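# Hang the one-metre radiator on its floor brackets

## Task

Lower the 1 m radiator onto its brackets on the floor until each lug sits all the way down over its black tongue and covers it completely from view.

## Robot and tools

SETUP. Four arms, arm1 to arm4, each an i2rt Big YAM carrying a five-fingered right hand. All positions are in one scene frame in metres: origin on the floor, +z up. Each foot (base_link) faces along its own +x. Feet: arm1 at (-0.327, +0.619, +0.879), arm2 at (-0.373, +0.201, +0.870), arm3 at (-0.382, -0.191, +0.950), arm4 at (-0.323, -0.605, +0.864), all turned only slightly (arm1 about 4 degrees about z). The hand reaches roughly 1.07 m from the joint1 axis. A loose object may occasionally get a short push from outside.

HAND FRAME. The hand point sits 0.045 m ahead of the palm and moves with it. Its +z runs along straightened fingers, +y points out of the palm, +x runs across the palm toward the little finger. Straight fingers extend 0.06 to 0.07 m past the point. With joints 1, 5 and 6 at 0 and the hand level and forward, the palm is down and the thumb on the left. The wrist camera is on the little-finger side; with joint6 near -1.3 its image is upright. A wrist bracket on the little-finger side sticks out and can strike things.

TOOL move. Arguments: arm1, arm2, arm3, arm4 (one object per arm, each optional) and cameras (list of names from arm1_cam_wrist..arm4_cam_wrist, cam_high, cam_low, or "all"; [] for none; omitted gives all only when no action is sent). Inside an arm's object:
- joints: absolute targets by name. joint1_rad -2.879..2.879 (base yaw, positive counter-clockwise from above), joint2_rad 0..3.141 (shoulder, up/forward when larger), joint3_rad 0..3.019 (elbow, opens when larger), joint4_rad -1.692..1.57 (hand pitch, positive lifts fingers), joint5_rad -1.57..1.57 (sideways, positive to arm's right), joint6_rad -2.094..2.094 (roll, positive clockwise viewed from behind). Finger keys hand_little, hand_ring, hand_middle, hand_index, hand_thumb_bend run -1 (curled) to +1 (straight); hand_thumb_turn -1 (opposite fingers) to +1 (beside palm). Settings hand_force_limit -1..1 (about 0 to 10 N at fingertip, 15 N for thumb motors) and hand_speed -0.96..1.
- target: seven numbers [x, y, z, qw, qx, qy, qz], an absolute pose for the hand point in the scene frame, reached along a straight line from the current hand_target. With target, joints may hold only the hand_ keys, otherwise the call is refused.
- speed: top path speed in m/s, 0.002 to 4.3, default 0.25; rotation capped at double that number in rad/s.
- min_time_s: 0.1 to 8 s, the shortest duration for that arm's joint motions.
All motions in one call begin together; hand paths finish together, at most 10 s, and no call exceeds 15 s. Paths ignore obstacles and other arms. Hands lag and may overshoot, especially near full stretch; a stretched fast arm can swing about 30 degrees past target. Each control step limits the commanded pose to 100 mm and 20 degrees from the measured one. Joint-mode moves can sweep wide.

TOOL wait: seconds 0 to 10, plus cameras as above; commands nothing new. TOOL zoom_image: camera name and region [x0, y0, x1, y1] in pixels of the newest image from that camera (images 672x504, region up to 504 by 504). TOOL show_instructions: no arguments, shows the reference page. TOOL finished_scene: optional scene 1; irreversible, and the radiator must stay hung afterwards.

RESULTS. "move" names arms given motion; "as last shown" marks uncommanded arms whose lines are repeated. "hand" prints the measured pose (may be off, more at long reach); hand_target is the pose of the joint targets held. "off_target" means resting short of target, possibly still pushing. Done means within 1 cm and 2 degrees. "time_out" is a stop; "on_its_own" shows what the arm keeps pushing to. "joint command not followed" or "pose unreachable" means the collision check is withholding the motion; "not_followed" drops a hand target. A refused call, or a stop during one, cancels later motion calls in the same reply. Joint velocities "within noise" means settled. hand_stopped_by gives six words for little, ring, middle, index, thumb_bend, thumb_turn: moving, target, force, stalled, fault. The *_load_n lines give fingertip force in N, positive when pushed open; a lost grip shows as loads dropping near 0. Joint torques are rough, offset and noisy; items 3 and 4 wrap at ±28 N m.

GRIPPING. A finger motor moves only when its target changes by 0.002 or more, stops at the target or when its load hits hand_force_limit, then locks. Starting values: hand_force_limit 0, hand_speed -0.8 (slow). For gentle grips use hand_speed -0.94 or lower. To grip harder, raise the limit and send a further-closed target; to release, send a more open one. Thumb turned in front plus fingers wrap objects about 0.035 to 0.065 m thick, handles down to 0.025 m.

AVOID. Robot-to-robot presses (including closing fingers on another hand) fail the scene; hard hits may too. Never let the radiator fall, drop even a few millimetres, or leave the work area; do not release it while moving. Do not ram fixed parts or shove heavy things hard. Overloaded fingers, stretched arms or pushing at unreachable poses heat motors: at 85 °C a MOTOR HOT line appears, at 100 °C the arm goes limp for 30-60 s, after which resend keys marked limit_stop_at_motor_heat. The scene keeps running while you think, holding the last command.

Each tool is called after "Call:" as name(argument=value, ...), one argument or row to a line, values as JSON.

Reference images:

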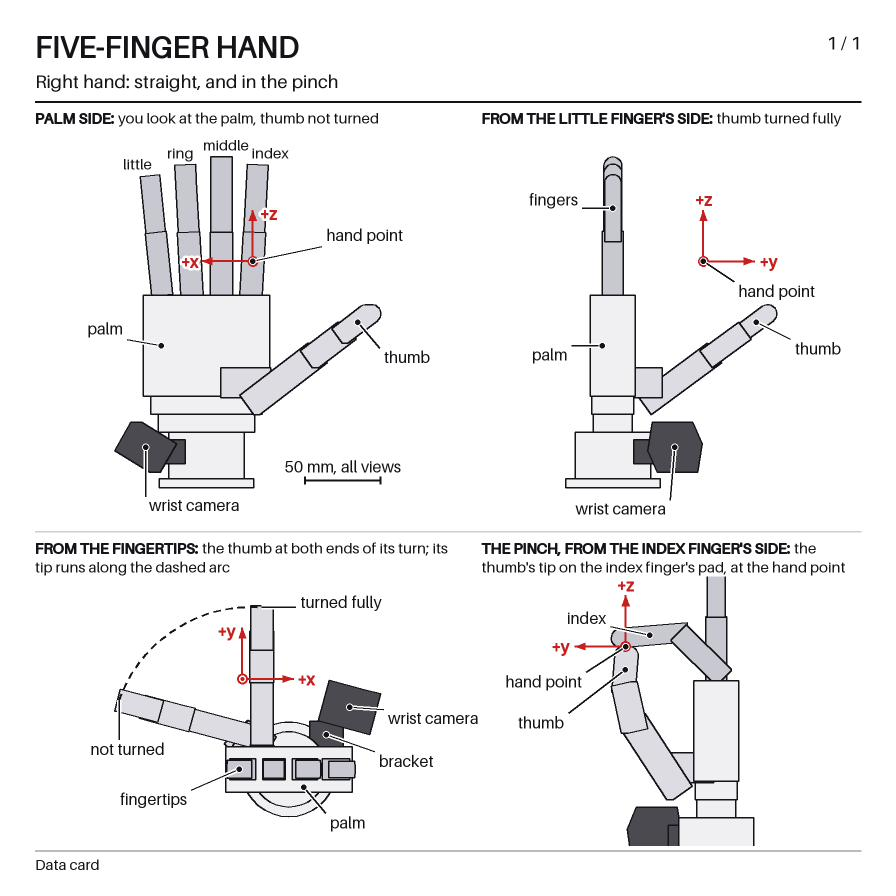

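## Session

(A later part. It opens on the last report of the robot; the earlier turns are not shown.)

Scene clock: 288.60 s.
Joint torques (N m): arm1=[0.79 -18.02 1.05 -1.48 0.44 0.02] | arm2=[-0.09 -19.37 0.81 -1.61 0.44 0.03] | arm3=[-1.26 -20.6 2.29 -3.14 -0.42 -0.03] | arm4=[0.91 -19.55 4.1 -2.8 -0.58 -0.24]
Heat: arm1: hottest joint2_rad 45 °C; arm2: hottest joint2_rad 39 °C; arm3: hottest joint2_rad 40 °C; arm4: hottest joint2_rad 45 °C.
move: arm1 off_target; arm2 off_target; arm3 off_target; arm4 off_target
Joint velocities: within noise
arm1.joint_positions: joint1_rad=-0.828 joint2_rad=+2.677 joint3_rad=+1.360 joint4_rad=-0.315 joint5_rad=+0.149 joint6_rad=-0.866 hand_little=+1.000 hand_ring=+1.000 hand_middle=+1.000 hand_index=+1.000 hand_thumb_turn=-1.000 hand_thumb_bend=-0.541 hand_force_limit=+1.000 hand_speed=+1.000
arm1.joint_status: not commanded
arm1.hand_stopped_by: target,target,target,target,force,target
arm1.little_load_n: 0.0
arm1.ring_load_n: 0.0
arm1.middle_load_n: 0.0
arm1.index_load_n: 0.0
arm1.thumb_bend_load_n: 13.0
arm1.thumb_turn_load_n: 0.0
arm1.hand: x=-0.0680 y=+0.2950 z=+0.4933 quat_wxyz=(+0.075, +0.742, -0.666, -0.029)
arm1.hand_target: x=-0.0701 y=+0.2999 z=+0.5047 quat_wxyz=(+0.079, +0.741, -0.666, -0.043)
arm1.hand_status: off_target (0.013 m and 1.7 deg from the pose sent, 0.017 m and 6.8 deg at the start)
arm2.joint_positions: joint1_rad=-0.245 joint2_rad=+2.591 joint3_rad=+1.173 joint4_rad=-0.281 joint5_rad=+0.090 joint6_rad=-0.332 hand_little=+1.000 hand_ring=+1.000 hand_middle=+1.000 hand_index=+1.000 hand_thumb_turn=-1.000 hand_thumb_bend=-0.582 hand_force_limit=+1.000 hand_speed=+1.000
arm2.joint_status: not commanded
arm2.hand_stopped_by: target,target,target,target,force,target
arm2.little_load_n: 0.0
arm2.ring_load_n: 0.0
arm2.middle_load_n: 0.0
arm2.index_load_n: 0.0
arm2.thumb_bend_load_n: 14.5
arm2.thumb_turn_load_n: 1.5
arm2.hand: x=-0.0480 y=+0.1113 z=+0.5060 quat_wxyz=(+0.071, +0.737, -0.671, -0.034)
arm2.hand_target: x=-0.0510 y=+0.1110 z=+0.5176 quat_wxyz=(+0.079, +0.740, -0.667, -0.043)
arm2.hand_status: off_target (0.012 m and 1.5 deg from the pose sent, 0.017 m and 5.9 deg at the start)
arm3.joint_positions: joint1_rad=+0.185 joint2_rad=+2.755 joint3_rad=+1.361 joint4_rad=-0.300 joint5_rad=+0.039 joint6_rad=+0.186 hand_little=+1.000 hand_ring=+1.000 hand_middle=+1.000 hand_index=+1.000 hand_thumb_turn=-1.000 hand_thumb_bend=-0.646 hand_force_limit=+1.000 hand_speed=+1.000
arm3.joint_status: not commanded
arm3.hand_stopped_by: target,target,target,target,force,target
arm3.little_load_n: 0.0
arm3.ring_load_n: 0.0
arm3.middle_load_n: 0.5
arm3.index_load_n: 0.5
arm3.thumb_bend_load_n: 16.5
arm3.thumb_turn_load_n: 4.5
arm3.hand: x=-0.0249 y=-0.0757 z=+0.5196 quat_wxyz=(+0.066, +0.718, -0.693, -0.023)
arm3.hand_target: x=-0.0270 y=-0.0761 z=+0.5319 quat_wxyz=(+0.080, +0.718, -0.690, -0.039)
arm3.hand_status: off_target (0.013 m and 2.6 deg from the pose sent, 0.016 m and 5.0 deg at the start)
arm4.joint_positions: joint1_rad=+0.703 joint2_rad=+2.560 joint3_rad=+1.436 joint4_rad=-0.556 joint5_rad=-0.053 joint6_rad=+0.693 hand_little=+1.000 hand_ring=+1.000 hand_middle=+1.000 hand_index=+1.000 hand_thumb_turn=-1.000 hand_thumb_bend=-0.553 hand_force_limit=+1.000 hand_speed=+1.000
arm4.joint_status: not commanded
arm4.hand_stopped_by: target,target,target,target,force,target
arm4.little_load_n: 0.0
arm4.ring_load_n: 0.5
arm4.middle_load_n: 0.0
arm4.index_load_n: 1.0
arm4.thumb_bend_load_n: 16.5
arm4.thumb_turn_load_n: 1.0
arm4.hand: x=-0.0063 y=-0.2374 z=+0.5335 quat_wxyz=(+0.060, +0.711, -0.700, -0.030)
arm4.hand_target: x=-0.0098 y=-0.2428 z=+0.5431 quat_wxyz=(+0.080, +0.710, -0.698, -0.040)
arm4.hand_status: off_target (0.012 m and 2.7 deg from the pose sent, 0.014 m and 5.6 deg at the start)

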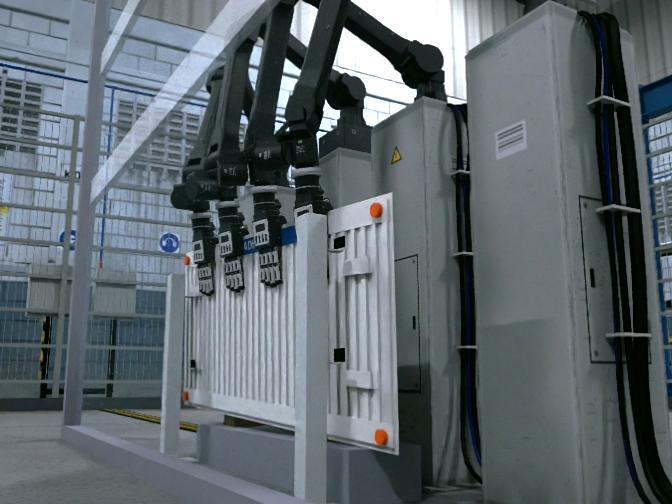

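Call:
move(
  arm1={"target": [-0.068, 0.300, 0.528, 0.076, 0.741, -0.666, -0.038], "speed": 0.04},
  arm2={"target": [-0.048, 0.111, 0.540, 0.076, 0.740, -0.667, -0.038], "speed": 0.04},
  arm3={"target": [-0.023, -0.076, 0.553, 0.074, 0.718, -0.692, -0.032], "speed": 0.04},
  arm4={"target": [-0.004, -0.243, 0.562, 0.074, 0.711, -0.699, -0.032], "speed": 0.04},
  cameras=["cam_low"],
)

Scene clock: 290.23 s.
Joint torques (N m): arm1=[1.08 -21.07 -0.57 -1.69 0.41 0.02] | arm2=[0.09 -21.83 -0.2 -1.8 0.4 0.01] | arm3=[-1.26 -25.41 -0.81 -2.77 -0.19 0] | arm4=[0.32 -24.64 2.28 -3 -0.24 -0.23]
Heat: arm1: hottest joint2_rad 45 °C; arm2: hottest joint2_rad 39 °C; arm3: hottest joint2_rad 40 °C; arm4: hottest joint2_rad 45 °C.
move: arm1 off_target; arm2 off_target; arm3 off_target; arm4 off_target
Joint velocities: within noise
arm1.joint_positions: joint1_rad=-0.828 joint2_rad=+2.662 joint3_rad=+1.340 joint4_rad=-0.315 joint5_rad=+0.144 joint6_rad=-0.866 hand_little=+1.000 hand_ring=+1.000 hand_middle=+1.000 hand_index=+1.000 hand_thumb_turn=-1.000 hand_thumb_bend=-0.541 hand_force_limit=+1.000 hand_speed=+1.000
arm1.joint_status: not commanded
arm1.hand_stopped_by: target,target,target,target,force,target
arm1.little_load_n: 0.0
arm1.ring_load_n: 0.0
arm1.middle_load_n: 0.0
arm1.index_load_n: 0.0
arm1.thumb_bend_load_n: 13.0
arm1.thumb_turn_load_n: 0.0
arm1.hand: x=-0.0712 y=+0.2994 z=+0.4983 quat_wxyz=(+0.072, +0.742, -0.666, -0.032)
arm1.hand_target: x=-0.0684 y=+0.3000 z=+0.5259 quat_wxyz=(+0.076, +0.741, -0.666, -0.038)
arm1.hand_status: off_target (0.030 m and 0.8 deg from the pose sent, 0.035 m and 1.0 deg at the start)
arm2.joint_positions: joint1_rad=-0.245 joint2_rad=+2.564 joint3_rad=+1.150 joint4_rad=-0.289 joint5_rad=+0.090 joint6_rad=-0.332 hand_little=+1.000 hand_ring=+1.000 hand_middle=+1.000 hand_index=+1.000 hand_thumb_turn=-1.000 hand_thumb_bend=-0.582 hand_force_limit=+1.000 hand_speed=+1.000
arm2.joint_status: not commanded
arm2.hand_stopped_by: target,target,target,target,force,target
arm2.little_load_n: 0.0
arm2.ring_load_n: 0.0
arm2.middle_load_n: 0.0
arm2.index_load_n: 0.0
arm2.thumb_bend_load_n: 14.5
arm2.thumb_turn_load_n: 2.0
arm2.hand: x=-0.0509 y=+0.1120 z=+0.5164 quat_wxyz=(+0.071, +0.737, -0.671, -0.036)
arm2.hand_target: x=-0.0483 y=+0.1111 z=+0.5386 quat_wxyz=(+0.076, +0.740, -0.667, -0.038)
arm2.hand_status: off_target (0.024 m and 0.8 deg from the pose sent, 0.034 m and 0.9 deg at the start)
arm3.joint_positions: joint1_rad=+0.185 joint2_rad=+2.754 joint3_rad=+1.351 joint4_rad=-0.298 joint5_rad=+0.039 joint6_rad=+0.186 hand_little=+1.000 hand_ring=+1.000 hand_middle=+1.000 hand_index=+1.000 hand_thumb_turn=-1.000 hand_thumb_bend=-0.646 hand_force_limit=+1.000 hand_speed=+1.000
arm3.joint_status: not commanded
arm3.hand_stopped_by: target,target,target,target,force,target
arm3.little_load_n: -0.5
arm3.ring_load_n: 0.0
arm3.middle_load_n: 0.5
arm3.index_load_n: 0.5
arm3.thumb_bend_load_n: 16.5
arm3.thumb_turn_load_n: 4.5
arm3.hand: x=-0.0295 y=-0.0768 z=+0.5199 quat_wxyz=(+0.068, +0.718, -0.692, -0.025)
arm3.hand_target: x=-0.0236 y=-0.0761 z=+0.5505 quat_wxyz=(+0.074, +0.718, -0.692, -0.032)
arm3.hand_status: off_target (0.034 m and 1.1 deg from the pose sent, 0.033 m and 1.4 deg at the start)
arm4.joint_positions: joint1_rad=+0.701 joint2_rad=+2.560 joint3_rad=+1.436 joint4_rad=-0.558 joint5_rad=-0.049 joint6_rad=+0.693 hand_little=+1.000 hand_ring=+1.000 hand_middle=+1.000 hand_index=+1.000 hand_thumb_turn=-1.000 hand_thumb_bend=-0.553 hand_force_limit=+1.000 hand_speed=+1.000
arm4.joint_status: not commanded
arm4.hand_stopped_by: target,target,target,target,force,target
arm4.little_load_n: 0.0
arm4.ring_load_n: 0.5
arm4.middle_load_n: 0.0
arm4.index_load_n: 1.0
arm4.thumb_bend_load_n: 16.5
arm4.thumb_turn_load_n: 0.5
arm4.hand: x=-0.0052 y=-0.2388 z=+0.5335 quat_wxyz=(+0.061, +0.711, -0.700, -0.027)
arm4.hand_target: x=-0.0041 y=-0.2427 z=+0.5604 quat_wxyz=(+0.074, +0.711, -0.699, -0.032)
arm4.hand_status: off_target (0.029 m and 1.6 deg from the pose sent, 0.029 m and 1.6 deg at the start)

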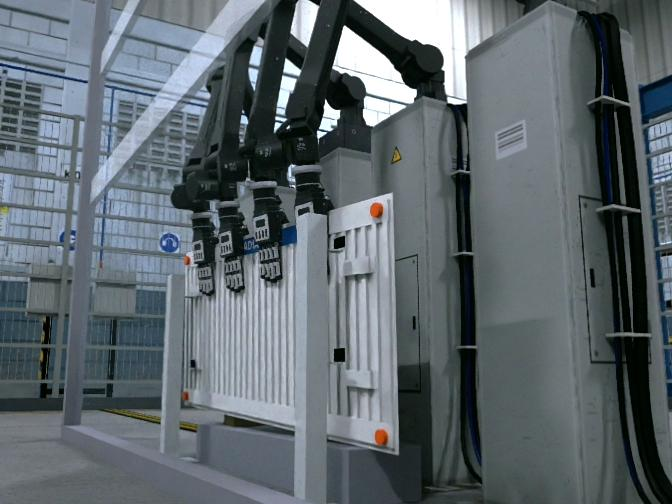

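Call:
move(
  arm1={"target": [-0.068, 0.300, 0.500, 0.060, 0.741, -0.666, -0.020], "speed": 0.06},
  arm2={"target": [-0.048, 0.111, 0.510, 0.060, 0.740, -0.667, -0.020], "speed": 0.06},
  arm3={"target": [-0.025, -0.076, 0.520, 0.060, 0.718, -0.692, -0.020], "speed": 0.06},
  arm4={"target": [-0.004, -0.243, 0.534, 0.060, 0.711, -0.699, -0.020], "speed": 0.06},
)

Call:
move(
  arm1={"joints": {"hand_thumb_bend": 1.0, "hand_speed": 0.0}},
  arm2={"joints": {"hand_thumb_bend": 1.0, "hand_speed": 0.0}},
  arm3={"joints": {"hand_thumb_bend": 1.0, "hand_speed": 0.0}},
  arm4={"joints": {"hand_thumb_bend": 1.0, "hand_speed": 0.0}},
)

Call:
move(
  arm1={"target": [-0.050, 0.300, 0.680, 0.060, 0.741, -0.666, -0.020], "speed": 0.15},
  arm2={"target": [-0.032, 0.111, 0.680, 0.060, 0.740, -0.667, -0.020], "speed": 0.15},
  arm3={"target": [-0.012, -0.076, 0.690, 0.060, 0.718, -0.692, -0.020], "speed": 0.15},
  arm4={"target": [0.005, -0.243, 0.700, 0.060, 0.711, -0.699, -0.020], "speed": 0.15},
  cameras=["cam_low", "cam_high"],
)

Scene clock: 294.93 s.
Joint torques (N m): arm1=[0.09 -17.2 0.65 0.27 -0.26 -0.07] | arm2=[-0.26 -16.67 1.01 0.85 0.02 -0.04] | arm3=[-1.08 -19.49 1.03 0.01 -0.01 0.01] | arm4=[1.32 -19.84 2.69 -0.08 0.12 -0.15]
Heat: arm1: hottest joint2_rad 46 °C; arm2: hottest joint2_rad 39 °C; arm3: hottest joint2_rad 40 °C; arm4: hottest joint2_rad 46 °C.
move: arm1 done; arm2 done; arm3 done; arm4 done
Joint velocities: within noise
arm1.joint_positions: joint1_rad=-0.828 joint2_rad=+2.660 joint3_rad=+1.332 joint4_rad=-0.289 joint5_rad=+0.131 joint6_rad=-0.873 hand_little=+1.000 hand_ring=+1.000 hand_middle=+1.000 hand_index=+1.000 hand_thumb_turn=-1.000 hand_thumb_bend=-0.541 hand_force_limit=+1.000 hand_speed=+1.000
arm1.joint_status: not commanded
arm1.hand_stopped_by: target,target,target,target,force,target
arm1.little_load_n: 0.0
arm1.ring_load_n: 0.0
arm1.middle_load_n: 0.0
arm1.index_load_n: 0.0
arm1.thumb_bend_load_n: 14.0
arm1.thumb_turn_load_n: 1.0
arm1.hand: x=-0.0675 y=+0.2985 z=+0.4966 quat_wxyz=(+0.066, +0.745, -0.664, -0.022)
arm1.hand_target: x=-0.0680 y=+0.2999 z=+0.4999 quat_wxyz=(+0.060, +0.742, -0.667, -0.020)
arm1.hand_status: done (0.004 m and 0.8 deg from the pose sent, 0.004 m and 2.0 deg at the start)
arm2.joint_positions: joint1_rad=-0.245 joint2_rad=+2.562 joint3_rad=+1.139 joint4_rad=-0.250 joint5_rad=+0.090 joint6_rad=-0.333 hand_little=+1.000 hand_ring=+1.000 hand_middle=+1.000 hand_index=+1.000 hand_thumb_turn=-1.000 hand_thumb_bend=-0.582 hand_force_limit=+1.000 hand_speed=+1.000
arm2.joint_status: not commanded
arm2.hand_stopped_by: target,target,target,target,force,target
arm2.little_load_n: 0.0
arm2.ring_load_n: 0.0
arm2.middle_load_n: 0.0
arm2.index_load_n: 0.0
arm2.thumb_bend_load_n: 15.0
arm2.thumb_turn_load_n: 3.0
arm2.hand: x=-0.0472 y=+0.1112 z=+0.5136 quat_wxyz=(+0.064, +0.738, -0.672, -0.023)
arm2.hand_target: x=-0.0479 y=+0.1111 z=+0.5100 quat_wxyz=(+0.060, +0.741, -0.668, -0.020)
arm2.hand_status: done (0.004 m and 0.8 deg from the pose sent, 0.007 m and 2.3 deg at the start)
arm3.joint_positions: joint1_rad=+0.185 joint2_rad=+2.754 joint3_rad=+1.350 joint4_rad=-0.280 joint5_rad=+0.039 joint6_rad=+0.187 hand_little=+1.000 hand_ring=+1.000 hand_middle=+1.000 hand_index=+1.000 hand_thumb_turn=-1.000 hand_thumb_bend=-0.646 hand_force_limit=+1.000 hand_speed=+1.000
arm3.joint_status: not commanded
arm3.hand_stopped_by: target,target,target,target,force,target
arm3.little_load_n: 0.0
arm3.ring_load_n: 0.0
arm3.middle_load_n: 0.0
arm3.index_load_n: 0.0
arm3.thumb_bend_load_n: 16.5
arm3.thumb_turn_load_n: 4.0
arm3.hand: x=-0.0259 y=-0.0760 z=+0.5183 quat_wxyz=(+0.061, +0.718, -0.693, -0.020)
arm3.hand_target: x=-0.0251 y=-0.0761 z=+0.5200 quat_wxyz=(+0.060, +0.718, -0.693, -0.020)
arm3.hand_status: done (0.002 m and 0.2 deg from the pose sent, 0.005 m and 1.1 deg at the start)
arm4.joint_positions: joint1_rad=+0.701 joint2_rad=+2.560 joint3_rad=+1.432 joint4_rad=-0.551 joint5_rad=-0.039 joint6_rad=+0.693 hand_little=+1.000 hand_ring=+1.000 hand_middle=+1.000 hand_index=+1.000 hand_thumb_turn=-1.000 hand_thumb_bend=-0.553 hand_force_limit=+1.000 hand_speed=+1.000
arm4.joint_status: not commanded
arm4.hand_stopped_by: target,target,target,target,force,target
arm4.little_load_n: 0.0
arm4.ring_load_n: 0.0
arm4.middle_load_n: 0.0
arm4.index_load_n: 0.5
arm4.thumb_bend_load_n: 16.5
arm4.thumb_turn_load_n: 0.5
arm4.hand: x=-0.0042 y=-0.2404 z=+0.5320 quat_wxyz=(+0.059, +0.711, -0.700, -0.022)
arm4.hand_target: x=-0.0040 y=-0.2430 z=+0.5340 quat_wxyz=(+0.060, +0.712, -0.700, -0.020)
arm4.hand_status: done (0.003 m and 0.3 deg from the pose sent, 0.004 m and 0.9 deg at the start)
pictures: none

Scene clock: 296.57 s.
Joint torques (N m): arm1=[0.03 -17.03 1.47 0.23 0.11 -0.08] | arm2=[-0.21 -16.97 0.99 0.47 0.11 -0.06] | arm3=[-1.08 -19.02 0.99 -0.01 -0.06 0.02] | arm4=[0.67 -20.54 2.93 -0.21 0.03 -0.18]
Heat: arm1: hottest joint2_rad 45 °C; arm2: hottest joint2_rad 39 °C; arm3: hottest joint2_rad 40 °C; arm4: hottest joint2_rad 46 °C.
move: arm1 done; arm2 done; arm3 done; arm4 done
Joint velocities: within noise
arm1.joint_positions: joint1_rad=-0.828 joint2_rad=+2.659 joint3_rad=+1.320 joint4_rad=-0.289 joint5_rad=+0.119 joint6_rad=-0.873 hand_little=+1.000 hand_ring=+1.000 hand_middle=+1.000 hand_index=+1.000 hand_thumb_turn=-1.000 hand_thumb_bend=+1.000 hand_force_limit=+1.000 hand_speed=+0.000
arm1.joint_status: all done
arm1.hand_stopped_by: target,target,target,target,target,target
arm1.little_load_n: 0.0
arm1.ring_load_n: 0.0
arm1.middle_load_n: 0.0
arm1.index_load_n: 0.0
arm1.thumb_bend_load_n: -0.5
arm1.thumb_turn_load_n: 0.0
arm1.hand: x=-0.0714 y=+0.3053 z=+0.4959 quat_wxyz=(+0.060, +0.745, -0.664, -0.028)
arm1.hand_target: x=-0.0681 y=+0.3000 z=+0.5000 quat_wxyz=(+0.060, +0.742, -0.667, -0.020)
arm1.hand_status: not commanded
arm2.joint_positions: joint1_rad=-0.245 joint2_rad=+2.561 joint3_rad=+1.138 joint4_rad=-0.240 joint5_rad=+0.089 joint6_rad=-0.333 hand_little=+1.000 hand_ring=+1.000 hand_middle=+1.000 hand_index=+1.000 hand_thumb_turn=-1.000 hand_thumb_bend=+1.000 hand_force_limit=+1.000 hand_speed=+0.000
arm2.joint_status: all done
arm2.hand_stopped_by: target,target,target,target,target,target
arm2.little_load_n: 0.0
arm2.ring_load_n: 0.0
arm2.middle_load_n: 0.0
arm2.index_load_n: 0.0
arm2.thumb_bend_load_n: -0.5
arm2.thumb_turn_load_n: 0.0
arm2.hand: x=-0.0448 y=+0.1108 z=+0.5129 quat_wxyz=(+0.061, +0.738, -0.672, -0.019)
arm2.hand_target: x=-0.0479 y=+0.1110 z=+0.5101 quat_wxyz=(+0.060, +0.741, -0.668, -0.020)
arm2.hand_status: not commanded
arm3.joint_positions: joint1_rad=+0.185 joint2_rad=+2.754 joint3_rad=+1.350 joint4_rad=-0.280 joint5_rad=+0.040 joint6_rad=+0.186 hand_little=+1.000 hand_ring=+1.000 hand_middle=+1.000 hand_index=+1.000 hand_thumb_turn=-1.000 hand_thumb_bend=+1.000 hand_force_limit=+1.000 hand_speed=+0.000
arm3.joint_status: all done
arm3.hand_stopped_by: target,target,target,target,target,target
arm3.little_load_n: 0.0
arm3.ring_load_n: 0.0
arm3.middle_load_n: 0.0
arm3.index_load_n: 0.0
arm3.thumb_bend_load_n: 0.0
arm3.thumb_turn_load_n: 0.0
arm3.hand: x=-0.0259 y=-0.0762 z=+0.5183 quat_wxyz=(+0.062, +0.718, -0.693, -0.020)
arm3.hand_target: x=-0.0251 y=-0.0761 z=+0.5200 quat_wxyz=(+0.060, +0.718, -0.693, -0.020)
arm3.hand_status: not commanded
arm4.joint_positions: joint1_rad=+0.701 joint2_rad=+2.559 joint3_rad=+1.432 joint4_rad=-0.551 joint5_rad=-0.036 joint6_rad=+0.693 hand_little=+1.000 hand_ring=+1.000 hand_middle=+1.000 hand_index=+1.000 hand_thumb_turn=-1.000 hand_thumb_bend=+1.000 hand_force_limit=+1.000 hand_speed=+0.000
arm4.joint_status: all done
arm4.hand_stopped_by: target,target,target,target,target,target
arm4.little_load_n: 0.0
arm4.ring_load_n: 0.0
arm4.middle_load_n: 0.0
arm4.index_load_n: 0.0
arm4.thumb_bend_load_n: 0.0
arm4.thumb_turn_load_n: 0.0
arm4.hand: x=-0.0037 y=-0.2407 z=+0.5320 quat_wxyz=(+0.059, +0.711, -0.700, -0.021)
arm4.hand_target: x=-0.0040 y=-0.2429 z=+0.5341 quat_wxyz=(+0.060, +0.712, -0.700, -0.020)
arm4.hand_status: not commanded
pictures: none

Scene clock: 298.47 s.
Joint torques (N m): arm1=[1.44 -16.15 3.41 -0.25 0.17 0] | arm2=[0.26 -15.5 3.54 -0.27 0.07 0.05] | arm3=[-1.44 -20.66 3.02 -0.32 -0.03 -0.03] | arm4=[-0.15 -18.2 4.7 -0.28 -0.05 -0.22]
Heat: arm1: hottest joint2_rad 45 °C; arm2: hottest joint2_rad 39 °C; arm3: hottest joint2_rad 40 °C; arm4: hottest joint2_rad 46 °C.
move: arm1 done; arm2 done; arm3 off_target; arm4 done
Joint velocities: within noise
arm1.joint_positions: joint1_rad=-0.823 joint2_rad=+2.230 joint3_rad=+1.165 joint4_rad=-0.553 joint5_rad=+0.116 joint6_rad=-0.856 hand_little=+1.000 hand_ring=+1.000 hand_middle=+1.000 hand_index=+1.000 hand_thumb_turn=-1.000 hand_thumb_bend=+1.000 hand_force_limit=+1.000 hand_speed=+0.000
arm1.joint_status: not commanded
arm1.hand_stopped_by: target,target,target,target,target,target
arm1.little_load_n: 0.0
arm1.ring_load_n: 0.0
arm1.middle_load_n: 0.0
arm1.index_load_n: 0.0
arm1.thumb_bend_load_n: 0.0
arm1.thumb_turn_load_n: 0.0
arm1.hand: x=-0.0564 y=+0.2963 z=+0.6749 quat_wxyz=(+0.059, +0.741, -0.669, -0.022)
arm1.hand_target: x=-0.0502 y=+0.3001 z=+0.6798 quat_wxyz=(+0.060, +0.742, -0.667, -0.020)
arm1.hand_status: done (0.009 m and 0.4 deg from the pose sent, 0.185 m and 1.0 deg at the start)
arm2.joint_positions: joint1_rad=-0.245 joint2_rad=+2.123 joint3_rad=+1.009 joint4_rad=-0.529 joint5_rad=+0.087 joint6_rad=-0.333 hand_little=+1.000 hand_ring=+1.000 hand_middle=+1.000 hand_index=+1.000 hand_thumb_turn=-1.000 hand_thumb_bend=+1.000 hand_force_limit=+1.000 hand_speed=+0.000
arm2.joint_status: not commanded
arm2.hand_stopped_by: target,target,target,target,target,target
arm2.little_load_n: 0.0
arm2.ring_load_n: 0.0
arm2.middle_load_n: 0.0
arm2.index_load_n: 0.0
arm2.thumb_bend_load_n: 0.0
arm2.thumb_turn_load_n: 0.0
arm2.hand: x=-0.0252 y=+0.1064 z=+0.6820 quat_wxyz=(+0.056, +0.738, -0.673, -0.010)
arm2.hand_target: x=-0.0319 y=+0.1109 z=+0.6802 quat_wxyz=(+0.060, +0.741, -0.668, -0.020)
arm2.hand_status: done (0.008 m and 1.4 deg from the pose sent, 0.168 m and 0.6 deg at the start)
arm3.joint_positions: joint1_rad=+0.185 joint2_rad=+2.350 joint3_rad=+1.130 joint4_rad=-0.486 joint5_rad=+0.040 joint6_rad=+0.186 hand_little=+1.000 hand_ring=+1.000 hand_middle=+1.000 hand_index=+1.000 hand_thumb_turn=-1.000 hand_thumb_bend=+1.000 hand_force_limit=+1.000 hand_speed=+0.000
arm3.joint_status: not commanded
arm3.hand_stopped_by: target,target,target,target,target,target
arm3.little_load_n: 0.0
arm3.ring_load_n: 0.0
arm3.middle_load_n: 0.0
arm3.index_load_n: 0.0
arm3.thumb_bend_load_n: 0.0
arm3.thumb_turn_load_n: 0.0
arm3.hand: x=-0.0233 y=-0.0765 z=+0.6796 quat_wxyz=(+0.071, +0.717, -0.693, -0.026)
arm3.hand_target: x=-0.0122 y=-0.0761 z=+0.6898 quat_wxyz=(+0.060, +0.718, -0.693, -0.020)
arm3.hand_status: off_target (0.015 m and 1.4 deg from the pose sent, 0.172 m and 0.2 deg at the start)
arm4.joint_positions: joint1_rad=+0.698 joint2_rad=+2.192 joint3_rad=+1.326 joint4_rad=-0.798 joint5_rad=-0.034 joint6_rad=+0.692 hand_little=+1.000 hand_ring=+1.000 hand_middle=+1.000 hand_index=+1.000 hand_thumb_turn=-1.000 hand_thumb_bend=+1.000 hand_force_limit=+1.000 hand_speed=+0.000
arm4.joint_status: not commanded
arm4.hand_stopped_by: target,target,target,target,target,target
arm4.little_load_n: 0.0
arm4.ring_load_n: 0.0
arm4.middle_load_n: 0.0
arm4.index_load_n: 0.0
arm4.thumb_bend_load_n: 0.0
arm4.thumb_turn_load_n: 0.0
arm4.hand: x=+0.0057 y=-0.2343 z=+0.7018 quat_wxyz=(+0.053, +0.711, -0.701, -0.019)
arm4.hand_target: x=+0.0049 y=-0.2429 z=+0.7001 quat_wxyz=(+0.060, +0.712, -0.700, -0.020)
arm4.hand_status: done (0.009 m and 0.9 deg from the pose sent, 0.168 m and 0.2 deg at the start)
pictures: cam_high, cam_low

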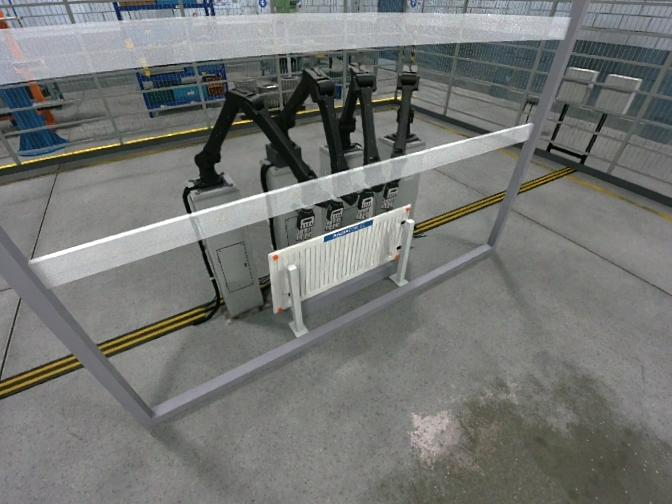

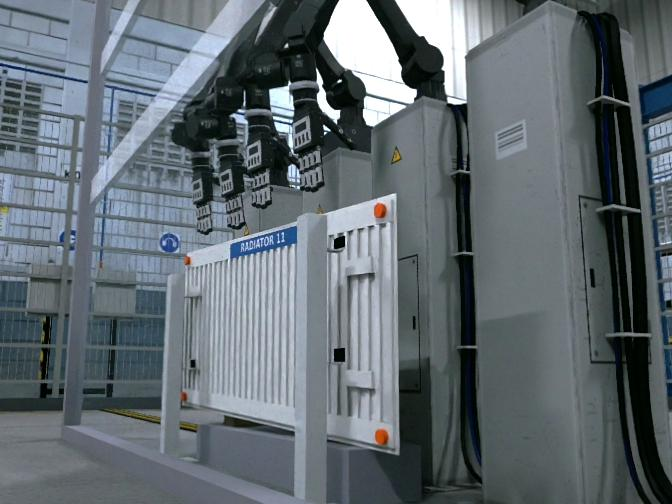

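Call:
move(
  arm1={"target": [-0.028, 0.060, 0.70, 0.060, 0.741, -0.666, -0.020], "speed": 0.2},
  arm2={"target": [-0.013, -0.100, 0.70, 0.060, 0.740, -0.667, -0.020], "speed": 0.2},
  arm3={"target": [0.002, -0.250, 0.71, 0.060, 0.718, -0.692, -0.020], "speed": 0.2},
  arm4={"target": [0.022, -0.440, 0.72, 0.060, 0.711, -0.699, -0.020], "speed": 0.2},
  cameras=["all"],
)

Scene clock: 302.57 s.
Joint torques (N m): arm1=[-0.15 -20.72 8.72 -0.24 0.18 -0.21] | arm2=[0.26 -17.44 7.76 -0.29 0.22 -0.03] | arm3=[-1.32 -20.13 5.71 -0.4 0.04 -0.03] | arm4=[-2.2 -17.03 6.64 0.46 -0.05 -0.21]
Heat: arm1: hottest joint2_rad 45 °C; arm2: hottest joint2_rad 39 °C; arm3: hottest joint2_rad 39 °C; arm4: hottest joint2_rad 45 °C.
move: arm1 off_target; arm2 done; arm3 off_target; arm4 off_target
Joint velocities: within noise
arm1.joint_positions: joint1_rad=-1.040 joint2_rad=+2.530 joint3_rad=+1.904 joint4_rad=-0.987 joint5_rad=+0.124 joint6_rad=-1.075 hand_little=+1.000 hand_ring=+1.000 hand_middle=+1.000 hand_index=+1.000 hand_thumb_turn=-1.000 hand_thumb_bend=+1.000 hand_force_limit=+1.000 hand_speed=+0.000
arm1.joint_status: not commanded
arm1.hand_stopped_by: target,target,target,target,target,target
arm1.little_load_n: 0.0
arm1.ring_load_n: 0.0
arm1.middle_load_n: 0.0
arm1.index_load_n: 0.0
arm1.thumb_bend_load_n: 0.0
arm1.thumb_turn_load_n: 0.0
arm1.hand: x=-0.0330 y=+0.0753 z=+0.6921 quat_wxyz=(+0.057, +0.741, -0.668, -0.032)
arm1.hand_target: x=-0.0284 y=+0.0604 z=+0.7003 quat_wxyz=(+0.060, +0.742, -0.667, -0.020)
arm1.hand_status: off_target (0.018 m and 1.4 deg from the pose sent, 0.239 m and 0.4 deg at the start)
arm2.joint_positions: joint1_rad=-0.622 joint2_rad=+2.207 joint3_rad=+1.319 joint4_rad=-0.724 joint5_rad=+0.113 joint6_rad=-0.701 hand_little=+1.000 hand_ring=+1.000 hand_middle=+1.000 hand_index=+1.000 hand_thumb_turn=-1.000 hand_thumb_bend=+1.000 hand_force_limit=+1.000 hand_speed=+0.000
arm2.joint_status: not commanded
arm2.hand_stopped_by: target,target,target,target,target,target
arm2.little_load_n: 0.0
arm2.ring_load_n: 0.0
arm2.middle_load_n: 0.0
arm2.index_load_n: 0.0
arm2.thumb_bend_load_n: 0.0
arm2.thumb_turn_load_n: 0.0
arm2.hand: x=-0.0163 y=-0.1000 z=+0.7065 quat_wxyz=(+0.059, +0.735, -0.676, -0.013)
arm2.hand_target: x=-0.0131 y=-0.0999 z=+0.7001 quat_wxyz=(+0.060, +0.741, -0.668, -0.020)
arm2.hand_status: done (0.007 m and 1.4 deg from the pose sent, 0.207 m and 1.4 deg at the start)
arm3.joint_positions: joint1_rad=-0.190 joint2_rad=+2.302 joint3_rad=+1.108 joint4_rad=-0.514 joint5_rad=+0.077 joint6_rad=-0.184 hand_little=+1.000 hand_ring=+1.000 hand_middle=+1.000 hand_index=+1.000 hand_thumb_turn=-1.000 hand_thumb_bend=+1.000 hand_force_limit=+1.000 hand_speed=+0.000
arm3.joint_status: not commanded
arm3.hand_stopped_by: target,target,target,target,target,target
arm3.little_load_n: 0.0
arm3.ring_load_n: 0.0
arm3.middle_load_n: 0.0
arm3.index_load_n: 0.0
arm3.thumb_bend_load_n: 0.0
arm3.thumb_turn_load_n: 0.0
arm3.hand: x=-0.0243 y=-0.2441 z=+0.6998 quat_wxyz=(+0.075, +0.716, -0.693, -0.039)
arm3.hand_target: x=+0.0016 y=-0.2499 z=+0.7105 quat_wxyz=(+0.060, +0.719, -0.692, -0.020)
arm3.hand_status: off_target (0.029 m and 2.8 deg from the pose sent, 0.178 m and 1.4 deg at the start)
arm4.joint_positions: joint1_rad=+0.365 joint2_rad=+2.039 joint3_rad=+1.004 joint4_rad=-0.719 joint5_rad=+0.013 joint6_rad=+0.328 hand_little=+1.000 hand_ring=+1.000 hand_middle=+1.000 hand_index=+1.000 hand_thumb_turn=-1.000 hand_thumb_bend=+1.000 hand_force_limit=+1.000 hand_speed=+0.000
arm4.joint_status: not commanded
arm4.hand_stopped_by: target,target,target,target,target,target
arm4.little_load_n: 0.0
arm4.ring_load_n: 0.0
arm4.middle_load_n: 0.0
arm4.index_load_n: 0.0
arm4.thumb_bend_load_n: -0.5
arm4.thumb_turn_load_n: 0.0
arm4.hand: x=-0.0124 y=-0.4351 z=+0.7125 quat_wxyz=(+0.093, +0.720, -0.687, -0.031)
arm4.hand_target: x=+0.0211 y=-0.4407 z=+0.7208 quat_wxyz=(+0.061, +0.712, -0.700, -0.019)
arm4.hand_status: off_target (0.036 m and 4.4 deg from the pose sent, 0.207 m and 0.9 deg at the start)
pictures: arm1_cam_wrist, arm2_cam_wrist, arm3_cam_wrist, arm4_cam_wrist, cam_high, cam_low

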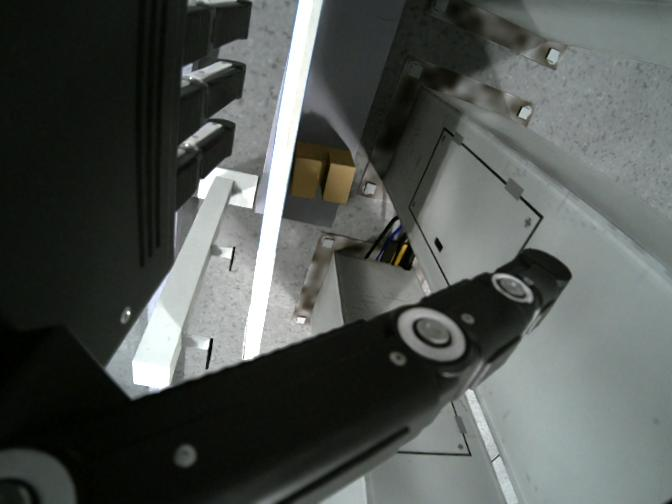

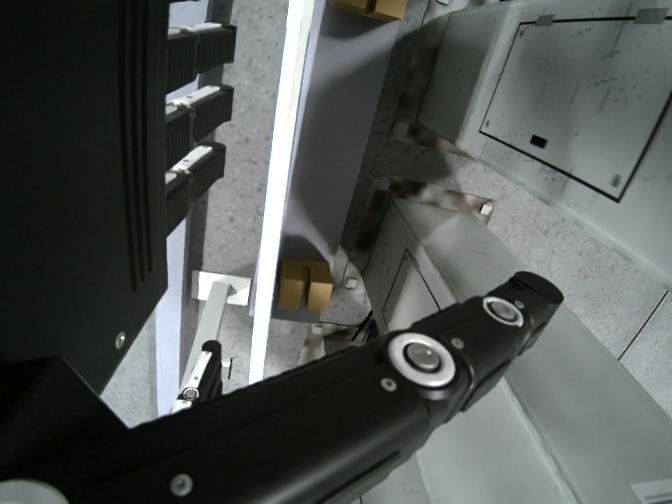

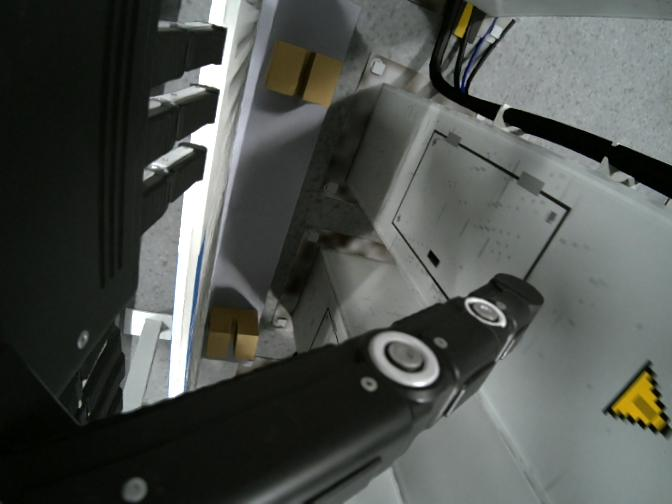

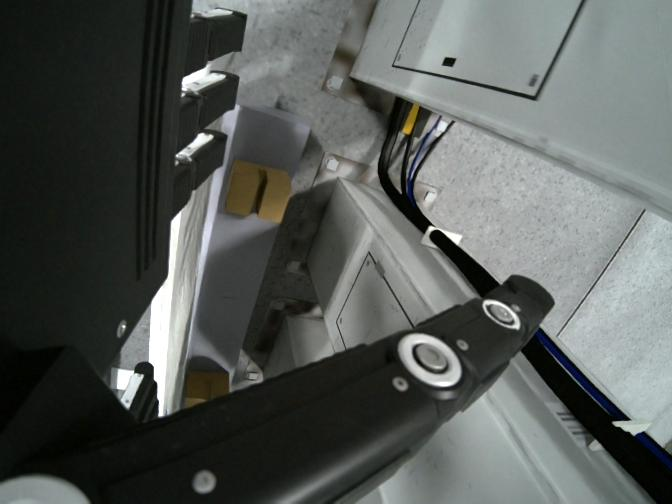

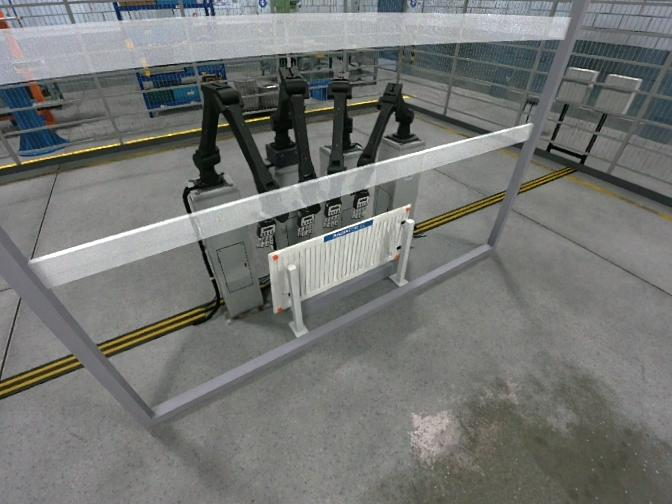

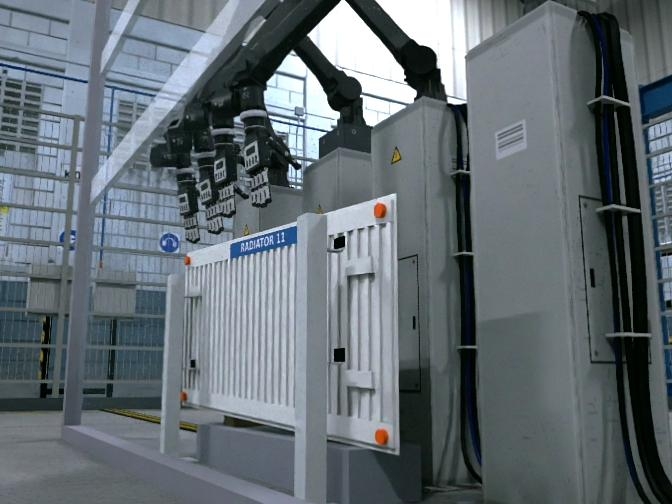

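Call:
zoom_image(
  camera="arm4_cam_wrist",
  region=[120, 0, 320, 420],
)

Call:
zoom_image(
  camera="cam_low",
  region=[130, 120, 300, 320],
)

Scaled by 1.200 from the camera's image (finer frame: 960x720).

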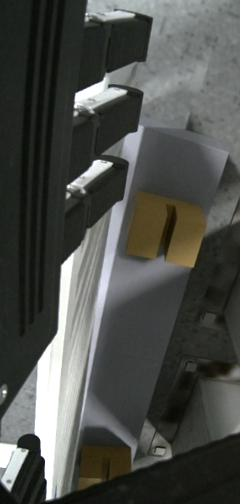

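Scaled by 2.520 from the camera's image (finer frame: 960x720).

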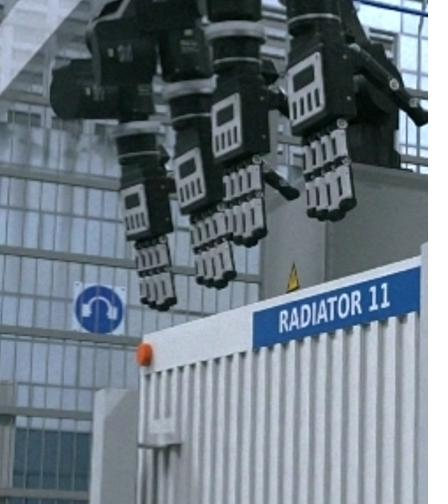

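Call:
move(
  arm1={"target": [-0.024, 0.010, 0.65, 0.060, 0.741, -0.666, -0.015], "speed": 0.15},
  arm2={"target": [-0.010, -0.122, 0.66, 0.060, 0.744, -0.664, -0.022], "speed": 0.15},
  arm3={"target": [0.034, -0.266, 0.675, 0.045, 0.720, -0.692, 0.000], "speed": 0.15},
  arm4={"target": [0.056, -0.465, 0.685, 0.035, 0.704, -0.708, 0.005], "speed": 0.15},
  cameras=["arm3_cam_wrist", "arm4_cam_wrist", "cam_low"],
)

Scene clock: 306.87 s.
Joint torques (N m): arm1=[-0.67 -22.01 9.14 -0.2 0.13 -0.23] | arm2=[-0.97 -18.73 7.49 0.51 0.29 -0.07] | arm3=[-1.9 -18.08 10.03 0.72 0.03 -0.05] | arm4=[-6.12 -13.51 8.95 0.94 0.07 -0.27]
Heat: arm1: hottest joint2_rad 45 °C; arm2: hottest joint2_rad 39 °C; arm3: hottest joint2_rad 39 °C; arm4: hottest joint2_rad 45 °C.
move: arm1 off_target; arm2 off_target; arm3 off_target; arm4 off_target
Joint velocities: within noise
arm1.joint_positions: joint1_rad=-1.065 joint2_rad=+2.734 joint3_rad=+2.185 joint4_rad=-1.049 joint5_rad=+0.124 joint6_rad=-1.110 hand_little=+1.000 hand_ring=+1.000 hand_middle=+1.000 hand_index=+1.000 hand_thumb_turn=-1.000 hand_thumb_bend=+1.000 hand_force_limit=+1.000 hand_speed=+0.000
arm1.joint_status: not commanded
arm1.hand_stopped_by: target,target,target,target,target,target
arm1.little_load_n: 0.0
arm1.ring_load_n: 0.0
arm1.middle_load_n: 0.0
arm1.index_load_n: 0.0
arm1.thumb_bend_load_n: 0.0
arm1.thumb_turn_load_n: 0.0
arm1.hand: x=-0.0230 y=+0.0272 z=+0.6416 quat_wxyz=(+0.057, +0.744, -0.665, -0.027)
arm1.hand_target: x=-0.0242 y=+0.0105 z=+0.6503 quat_wxyz=(+0.060, +0.742, -0.667, -0.015)
arm1.hand_status: off_target (0.019 m and 1.4 deg from the pose sent, 0.078 m and 2.0 deg at the start)
arm2.joint_positions: joint1_rad=-0.637 joint2_rad=+2.318 joint3_rad=+1.391 joint4_rad=-0.711 joint5_rad=+0.113 joint6_rad=-0.740 hand_little=+1.000 hand_ring=+1.000 hand_middle=+1.000 hand_index=+1.000 hand_thumb_turn=-1.000 hand_thumb_bend=+1.000 hand_force_limit=+1.000 hand_speed=+0.000
arm2.joint_status: not commanded
arm2.hand_stopped_by: target,target,target,target,target,target
arm2.little_load_n: 0.0
arm2.ring_load_n: 0.0
arm2.middle_load_n: 0.0
arm2.index_load_n: 0.0
arm2.thumb_bend_load_n: 0.0
arm2.thumb_turn_load_n: -0.5
arm2.hand: x=-0.0147 y=-0.1131 z=+0.6672 quat_wxyz=(+0.060, +0.743, -0.666, -0.028)
arm2.hand_target: x=-0.0104 y=-0.1218 z=+0.6602 quat_wxyz=(+0.060, +0.745, -0.664, -0.022)
arm2.hand_status: off_target (0.012 m and 0.7 deg from the pose sent, 0.052 m and 2.0 deg at the start)
arm3.joint_positions: joint1_rad=-0.205 joint2_rad=+2.362 joint3_rad=+1.141 joint4_rad=-0.487 joint5_rad=+0.077 joint6_rad=-0.211 hand_little=+1.000 hand_ring=+1.000 hand_middle=+1.000 hand_index=+1.000 hand_thumb_turn=-1.000 hand_thumb_bend=+1.000 hand_force_limit=+1.000 hand_speed=+0.000
arm3.joint_status: not commanded
arm3.hand_stopped_by: target,target,target,target,target,target
arm3.little_load_n: 0.0
arm3.ring_load_n: 0.0
arm3.middle_load_n: 0.0
arm3.index_load_n: 0.0
arm3.thumb_bend_load_n: 0.0
arm3.thumb_turn_load_n: 0.0
arm3.hand: x=-0.0224 y=-0.2520 z=+0.6777 quat_wxyz=(+0.074, +0.720, -0.689, -0.041)
arm3.hand_target: x=+0.0320 y=-0.2659 z=+0.6794 quat_wxyz=(+0.045, +0.720, -0.692, +0.000)
arm3.hand_status: off_target (0.058 m and 5.7 deg from the pose sent, 0.067 m and 5.6 deg at the start)
arm4.joint_positions: joint1_rad=+0.339 joint2_rad=+2.070 joint3_rad=+0.988 joint4_rad=-0.606 joint5_rad=+0.037 joint6_rad=+0.283 hand_little=+1.000 hand_ring=+1.000 hand_middle=+1.000 hand_index=+1.000 hand_thumb_turn=-1.000 hand_thumb_bend=+1.000 hand_force_limit=+1.000 hand_speed=+0.000
arm4.joint_status: not commanded
arm4.hand_stopped_by: target,target,target,target,target,target
arm4.little_load_n: 0.0
arm4.ring_load_n: 0.0
arm4.middle_load_n: 0.0
arm4.index_load_n: 0.0
arm4.thumb_bend_load_n: 0.0
arm4.thumb_turn_load_n: 0.0
arm4.hand: x=+0.0019 y=-0.4470 z=+0.6902 quat_wxyz=(+0.068, +0.729, -0.681, -0.009)
arm4.hand_target: x=+0.0530 y=-0.4669 z=+0.6881 quat_wxyz=(+0.036, +0.705, -0.709, +0.007)
arm4.hand_status: off_target (0.057 m and 5.9 deg from the pose sent, 0.079 m and 8.4 deg at the start)
led back after a hold (arm1 arm): the arm was led back toward your command in small steps, so it may still be short of it.
led back after a hold (arm2 arm): the arm was led back toward your command in small steps, so it may still be short of it.
pose unreachable (arm1 arm): on one or more control steps of this call this arm could not follow its commanded pose, so it was not sent that pose on those steps. It may still have moved: this result reports where it is.
cause: moving toward the commanded pose would bring a part of the arm too close to another arm (a part of this arm and the arm2 arm's hand, 42 mm apart when this arm was first held).
pose unreachable (arm2 arm): on one or more control steps of this call this arm could not follow its commanded pose, so it was not sent that pose on those steps. It may still have moved: this result reports where it is.
cause: moving toward the commanded pose would bring a part of the arm too close to another arm (the arm1 arm, along the way the arms are being sent, or toward where that arm still pushes).

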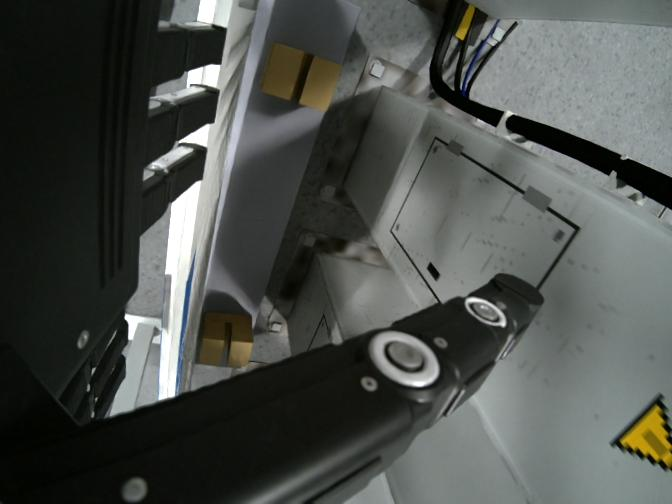

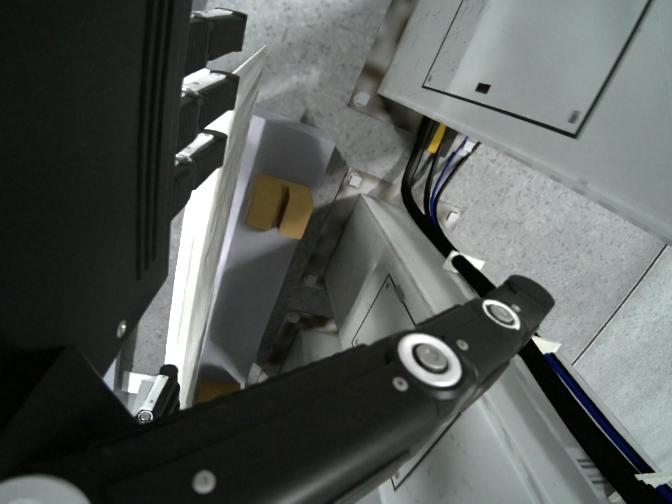

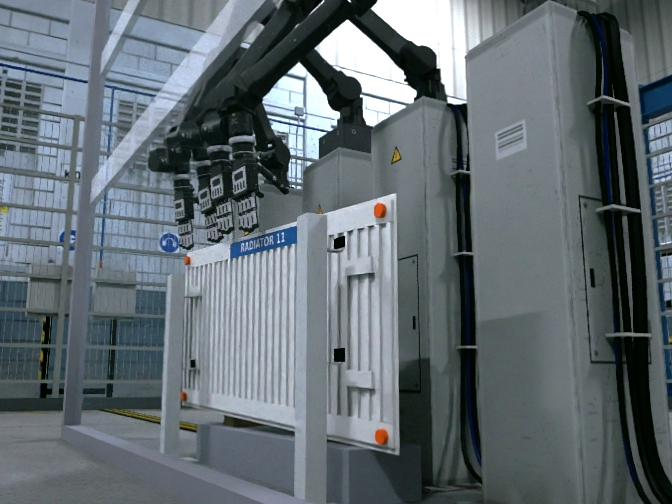

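Call:
move(
  arm1={"target": [-0.034, 0.075, 0.665, 0.060, 0.741, -0.666, -0.015], "speed": 0.15},
  arm2={"target": [-0.014, -0.110, 0.675, 0.060, 0.744, -0.664, -0.018], "speed": 0.15},
  arm3={"target": [0.060, -0.280, 0.690, 0.030, 0.720, -0.692, 0.020], "speed": 0.2},
  arm4={"target": [0.080, -0.480, 0.700, 0.020, 0.700, -0.713, 0.020], "speed": 0.2},
  cameras=["arm3_cam_wrist", "arm4_cam_wrist"],
)

Scene clock: 308.57 s.
Joint torques (N m): arm1=[1.61 -22.53 5.56 0.44 0.21 0.01] | arm2=[0.09 -20.48 5.01 0.64 0.28 0.06] | arm3=[-3.14 -21.42 11.88 0.38 -0.04 -0.08] | arm4=[-8.12 -17.08 10.45 0.81 0.09 -0.23]
Heat: arm1: hottest joint2_rad 45 °C; arm2: hottest joint2_rad 39 °C; arm3: hottest joint2_rad 39 °C; arm4: hottest joint2_rad 45 °C.
move: arm1 off_target; arm2 done; arm3 off_target; arm4 off_target
Joint velocities: within noise
arm1.joint_positions: joint1_rad=-1.055 joint2_rad=+2.575 joint3_rad=+1.866 joint4_rad=-0.904 joint5_rad=+0.120 joint6_rad=-1.092 hand_little=+1.000 hand_ring=+1.000 hand_middle=+1.000 hand_index=+1.000 hand_thumb_turn=-1.000 hand_thumb_bend=+1.000 hand_force_limit=+1.000 hand_speed=+0.000
arm1.joint_status: not commanded
arm1.hand_stopped_by: target,target,target,target,target,target
arm1.little_load_n: 0.0
arm1.ring_load_n: 0.0
arm1.middle_load_n: 0.0
arm1.index_load_n: 0.0
arm1.thumb_bend_load_n: 0.0
arm1.thumb_turn_load_n: 0.0
arm1.hand: x=-0.0482 y=+0.0806 z=+0.6508 quat_wxyz=(+0.054, +0.742, -0.668, -0.033)
arm1.hand_target: x=-0.0340 y=+0.0752 z=+0.6651 quat_wxyz=(+0.060, +0.742, -0.667, -0.015)
arm1.hand_status: off_target (0.021 m and 2.1 deg from the pose sent, 0.054 m and 1.4 deg at the start)
arm2.joint_positions: joint1_rad=-0.637 joint2_rad=+2.293 joint3_rad=+1.368 joint4_rad=-0.705 joint5_rad=+0.113 joint6_rad=-0.740 hand_little=+1.000 hand_ring=+1.000 hand_middle=+1.000 hand_index=+1.000 hand_thumb_turn=-1.000 hand_thumb_bend=+1.000 hand_force_limit=+1.000 hand_speed=+0.000
arm2.joint_status: not commanded
arm2.hand_stopped_by: target,target,target,target,target,target
arm2.little_load_n: 0.0
arm2.ring_load_n: 0.0
arm2.middle_load_n: 0.0
arm2.index_load_n: 0.0
arm2.thumb_bend_load_n: 0.0
arm2.thumb_turn_load_n: 0.0
arm2.hand: x=-0.0174 y=-0.1111 z=+0.6744 quat_wxyz=(+0.060, +0.743, -0.667, -0.024)
arm2.hand_target: x=-0.0142 y=-0.1100 z=+0.6749 quat_wxyz=(+0.060, +0.745, -0.665, -0.018)
arm2.hand_status: done (0.004 m and 0.8 deg from the pose sent, 0.008 m and 1.1 deg at the start)
arm3.joint_positions: joint1_rad=-0.209 joint2_rad=+2.362 joint3_rad=+1.143 joint4_rad=-0.487 joint5_rad=+0.077 joint6_rad=-0.232 hand_little=+1.000 hand_ring=+1.000 hand_middle=+1.000 hand_index=+1.000 hand_thumb_turn=-1.000 hand_thumb_bend=+1.000 hand_force_limit=+1.000 hand_speed=+0.000
arm3.joint_status: not commanded
arm3.hand_stopped_by: target,target,target,target,target,target
arm3.little_load_n: 0.0
arm3.ring_load_n: 0.5
arm3.middle_load_n: 0.0
arm3.index_load_n: 0.0
arm3.thumb_bend_load_n: 0.0
arm3.thumb_turn_load_n: 0.0
arm3.hand: x=-0.0222 y=-0.2547 z=+0.6779 quat_wxyz=(+0.073, +0.726, -0.682, -0.041)
arm3.hand_target: x=+0.0558 y=-0.2800 z=+0.6972 quat_wxyz=(+0.031, +0.720, -0.692, +0.021)
arm3.hand_status: off_target (0.087 m and 8.6 deg from the pose sent, 0.088 m and 8.6 deg at the start)
arm4.joint_positions: joint1_rad=+0.321 joint2_rad=+2.070 joint3_rad=+0.983 joint4_rad=-0.606 joint5_rad=+0.052 joint6_rad=+0.255 hand_little=+1.000 hand_ring=+1.000 hand_middle=+1.000 hand_index=+1.000 hand_thumb_turn=-1.000 hand_thumb_bend=+1.000 hand_force_limit=+1.000 hand_speed=+0.000
arm4.joint_status: not commanded
arm4.hand_stopped_by: target,target,target,target,target,target
arm4.little_load_n: 0.0
arm4.ring_load_n: 0.0
arm4.middle_load_n: 0.0
arm4.index_load_n: 0.0
arm4.thumb_bend_load_n: 0.0
arm4.thumb_turn_load_n: 0.0
arm4.hand: x=+0.0022 y=-0.4583 z=+0.6895 quat_wxyz=(+0.073, +0.733, -0.677, -0.005)
arm4.hand_target: x=+0.0750 y=-0.4832 z=+0.7043 quat_wxyz=(+0.022, +0.700, -0.713, +0.024)
arm4.hand_status: off_target (0.081 m and 8.8 deg from the pose sent, 0.085 m and 8.1 deg at the start)

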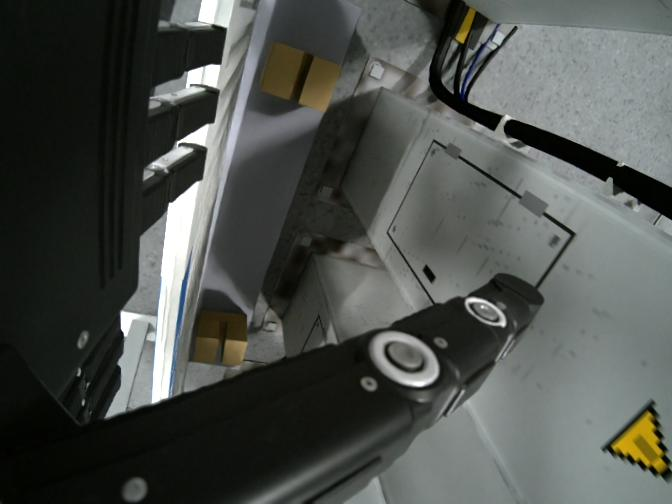

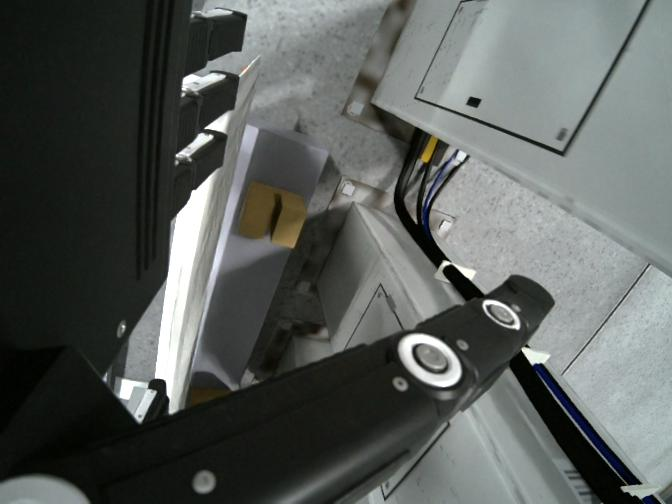

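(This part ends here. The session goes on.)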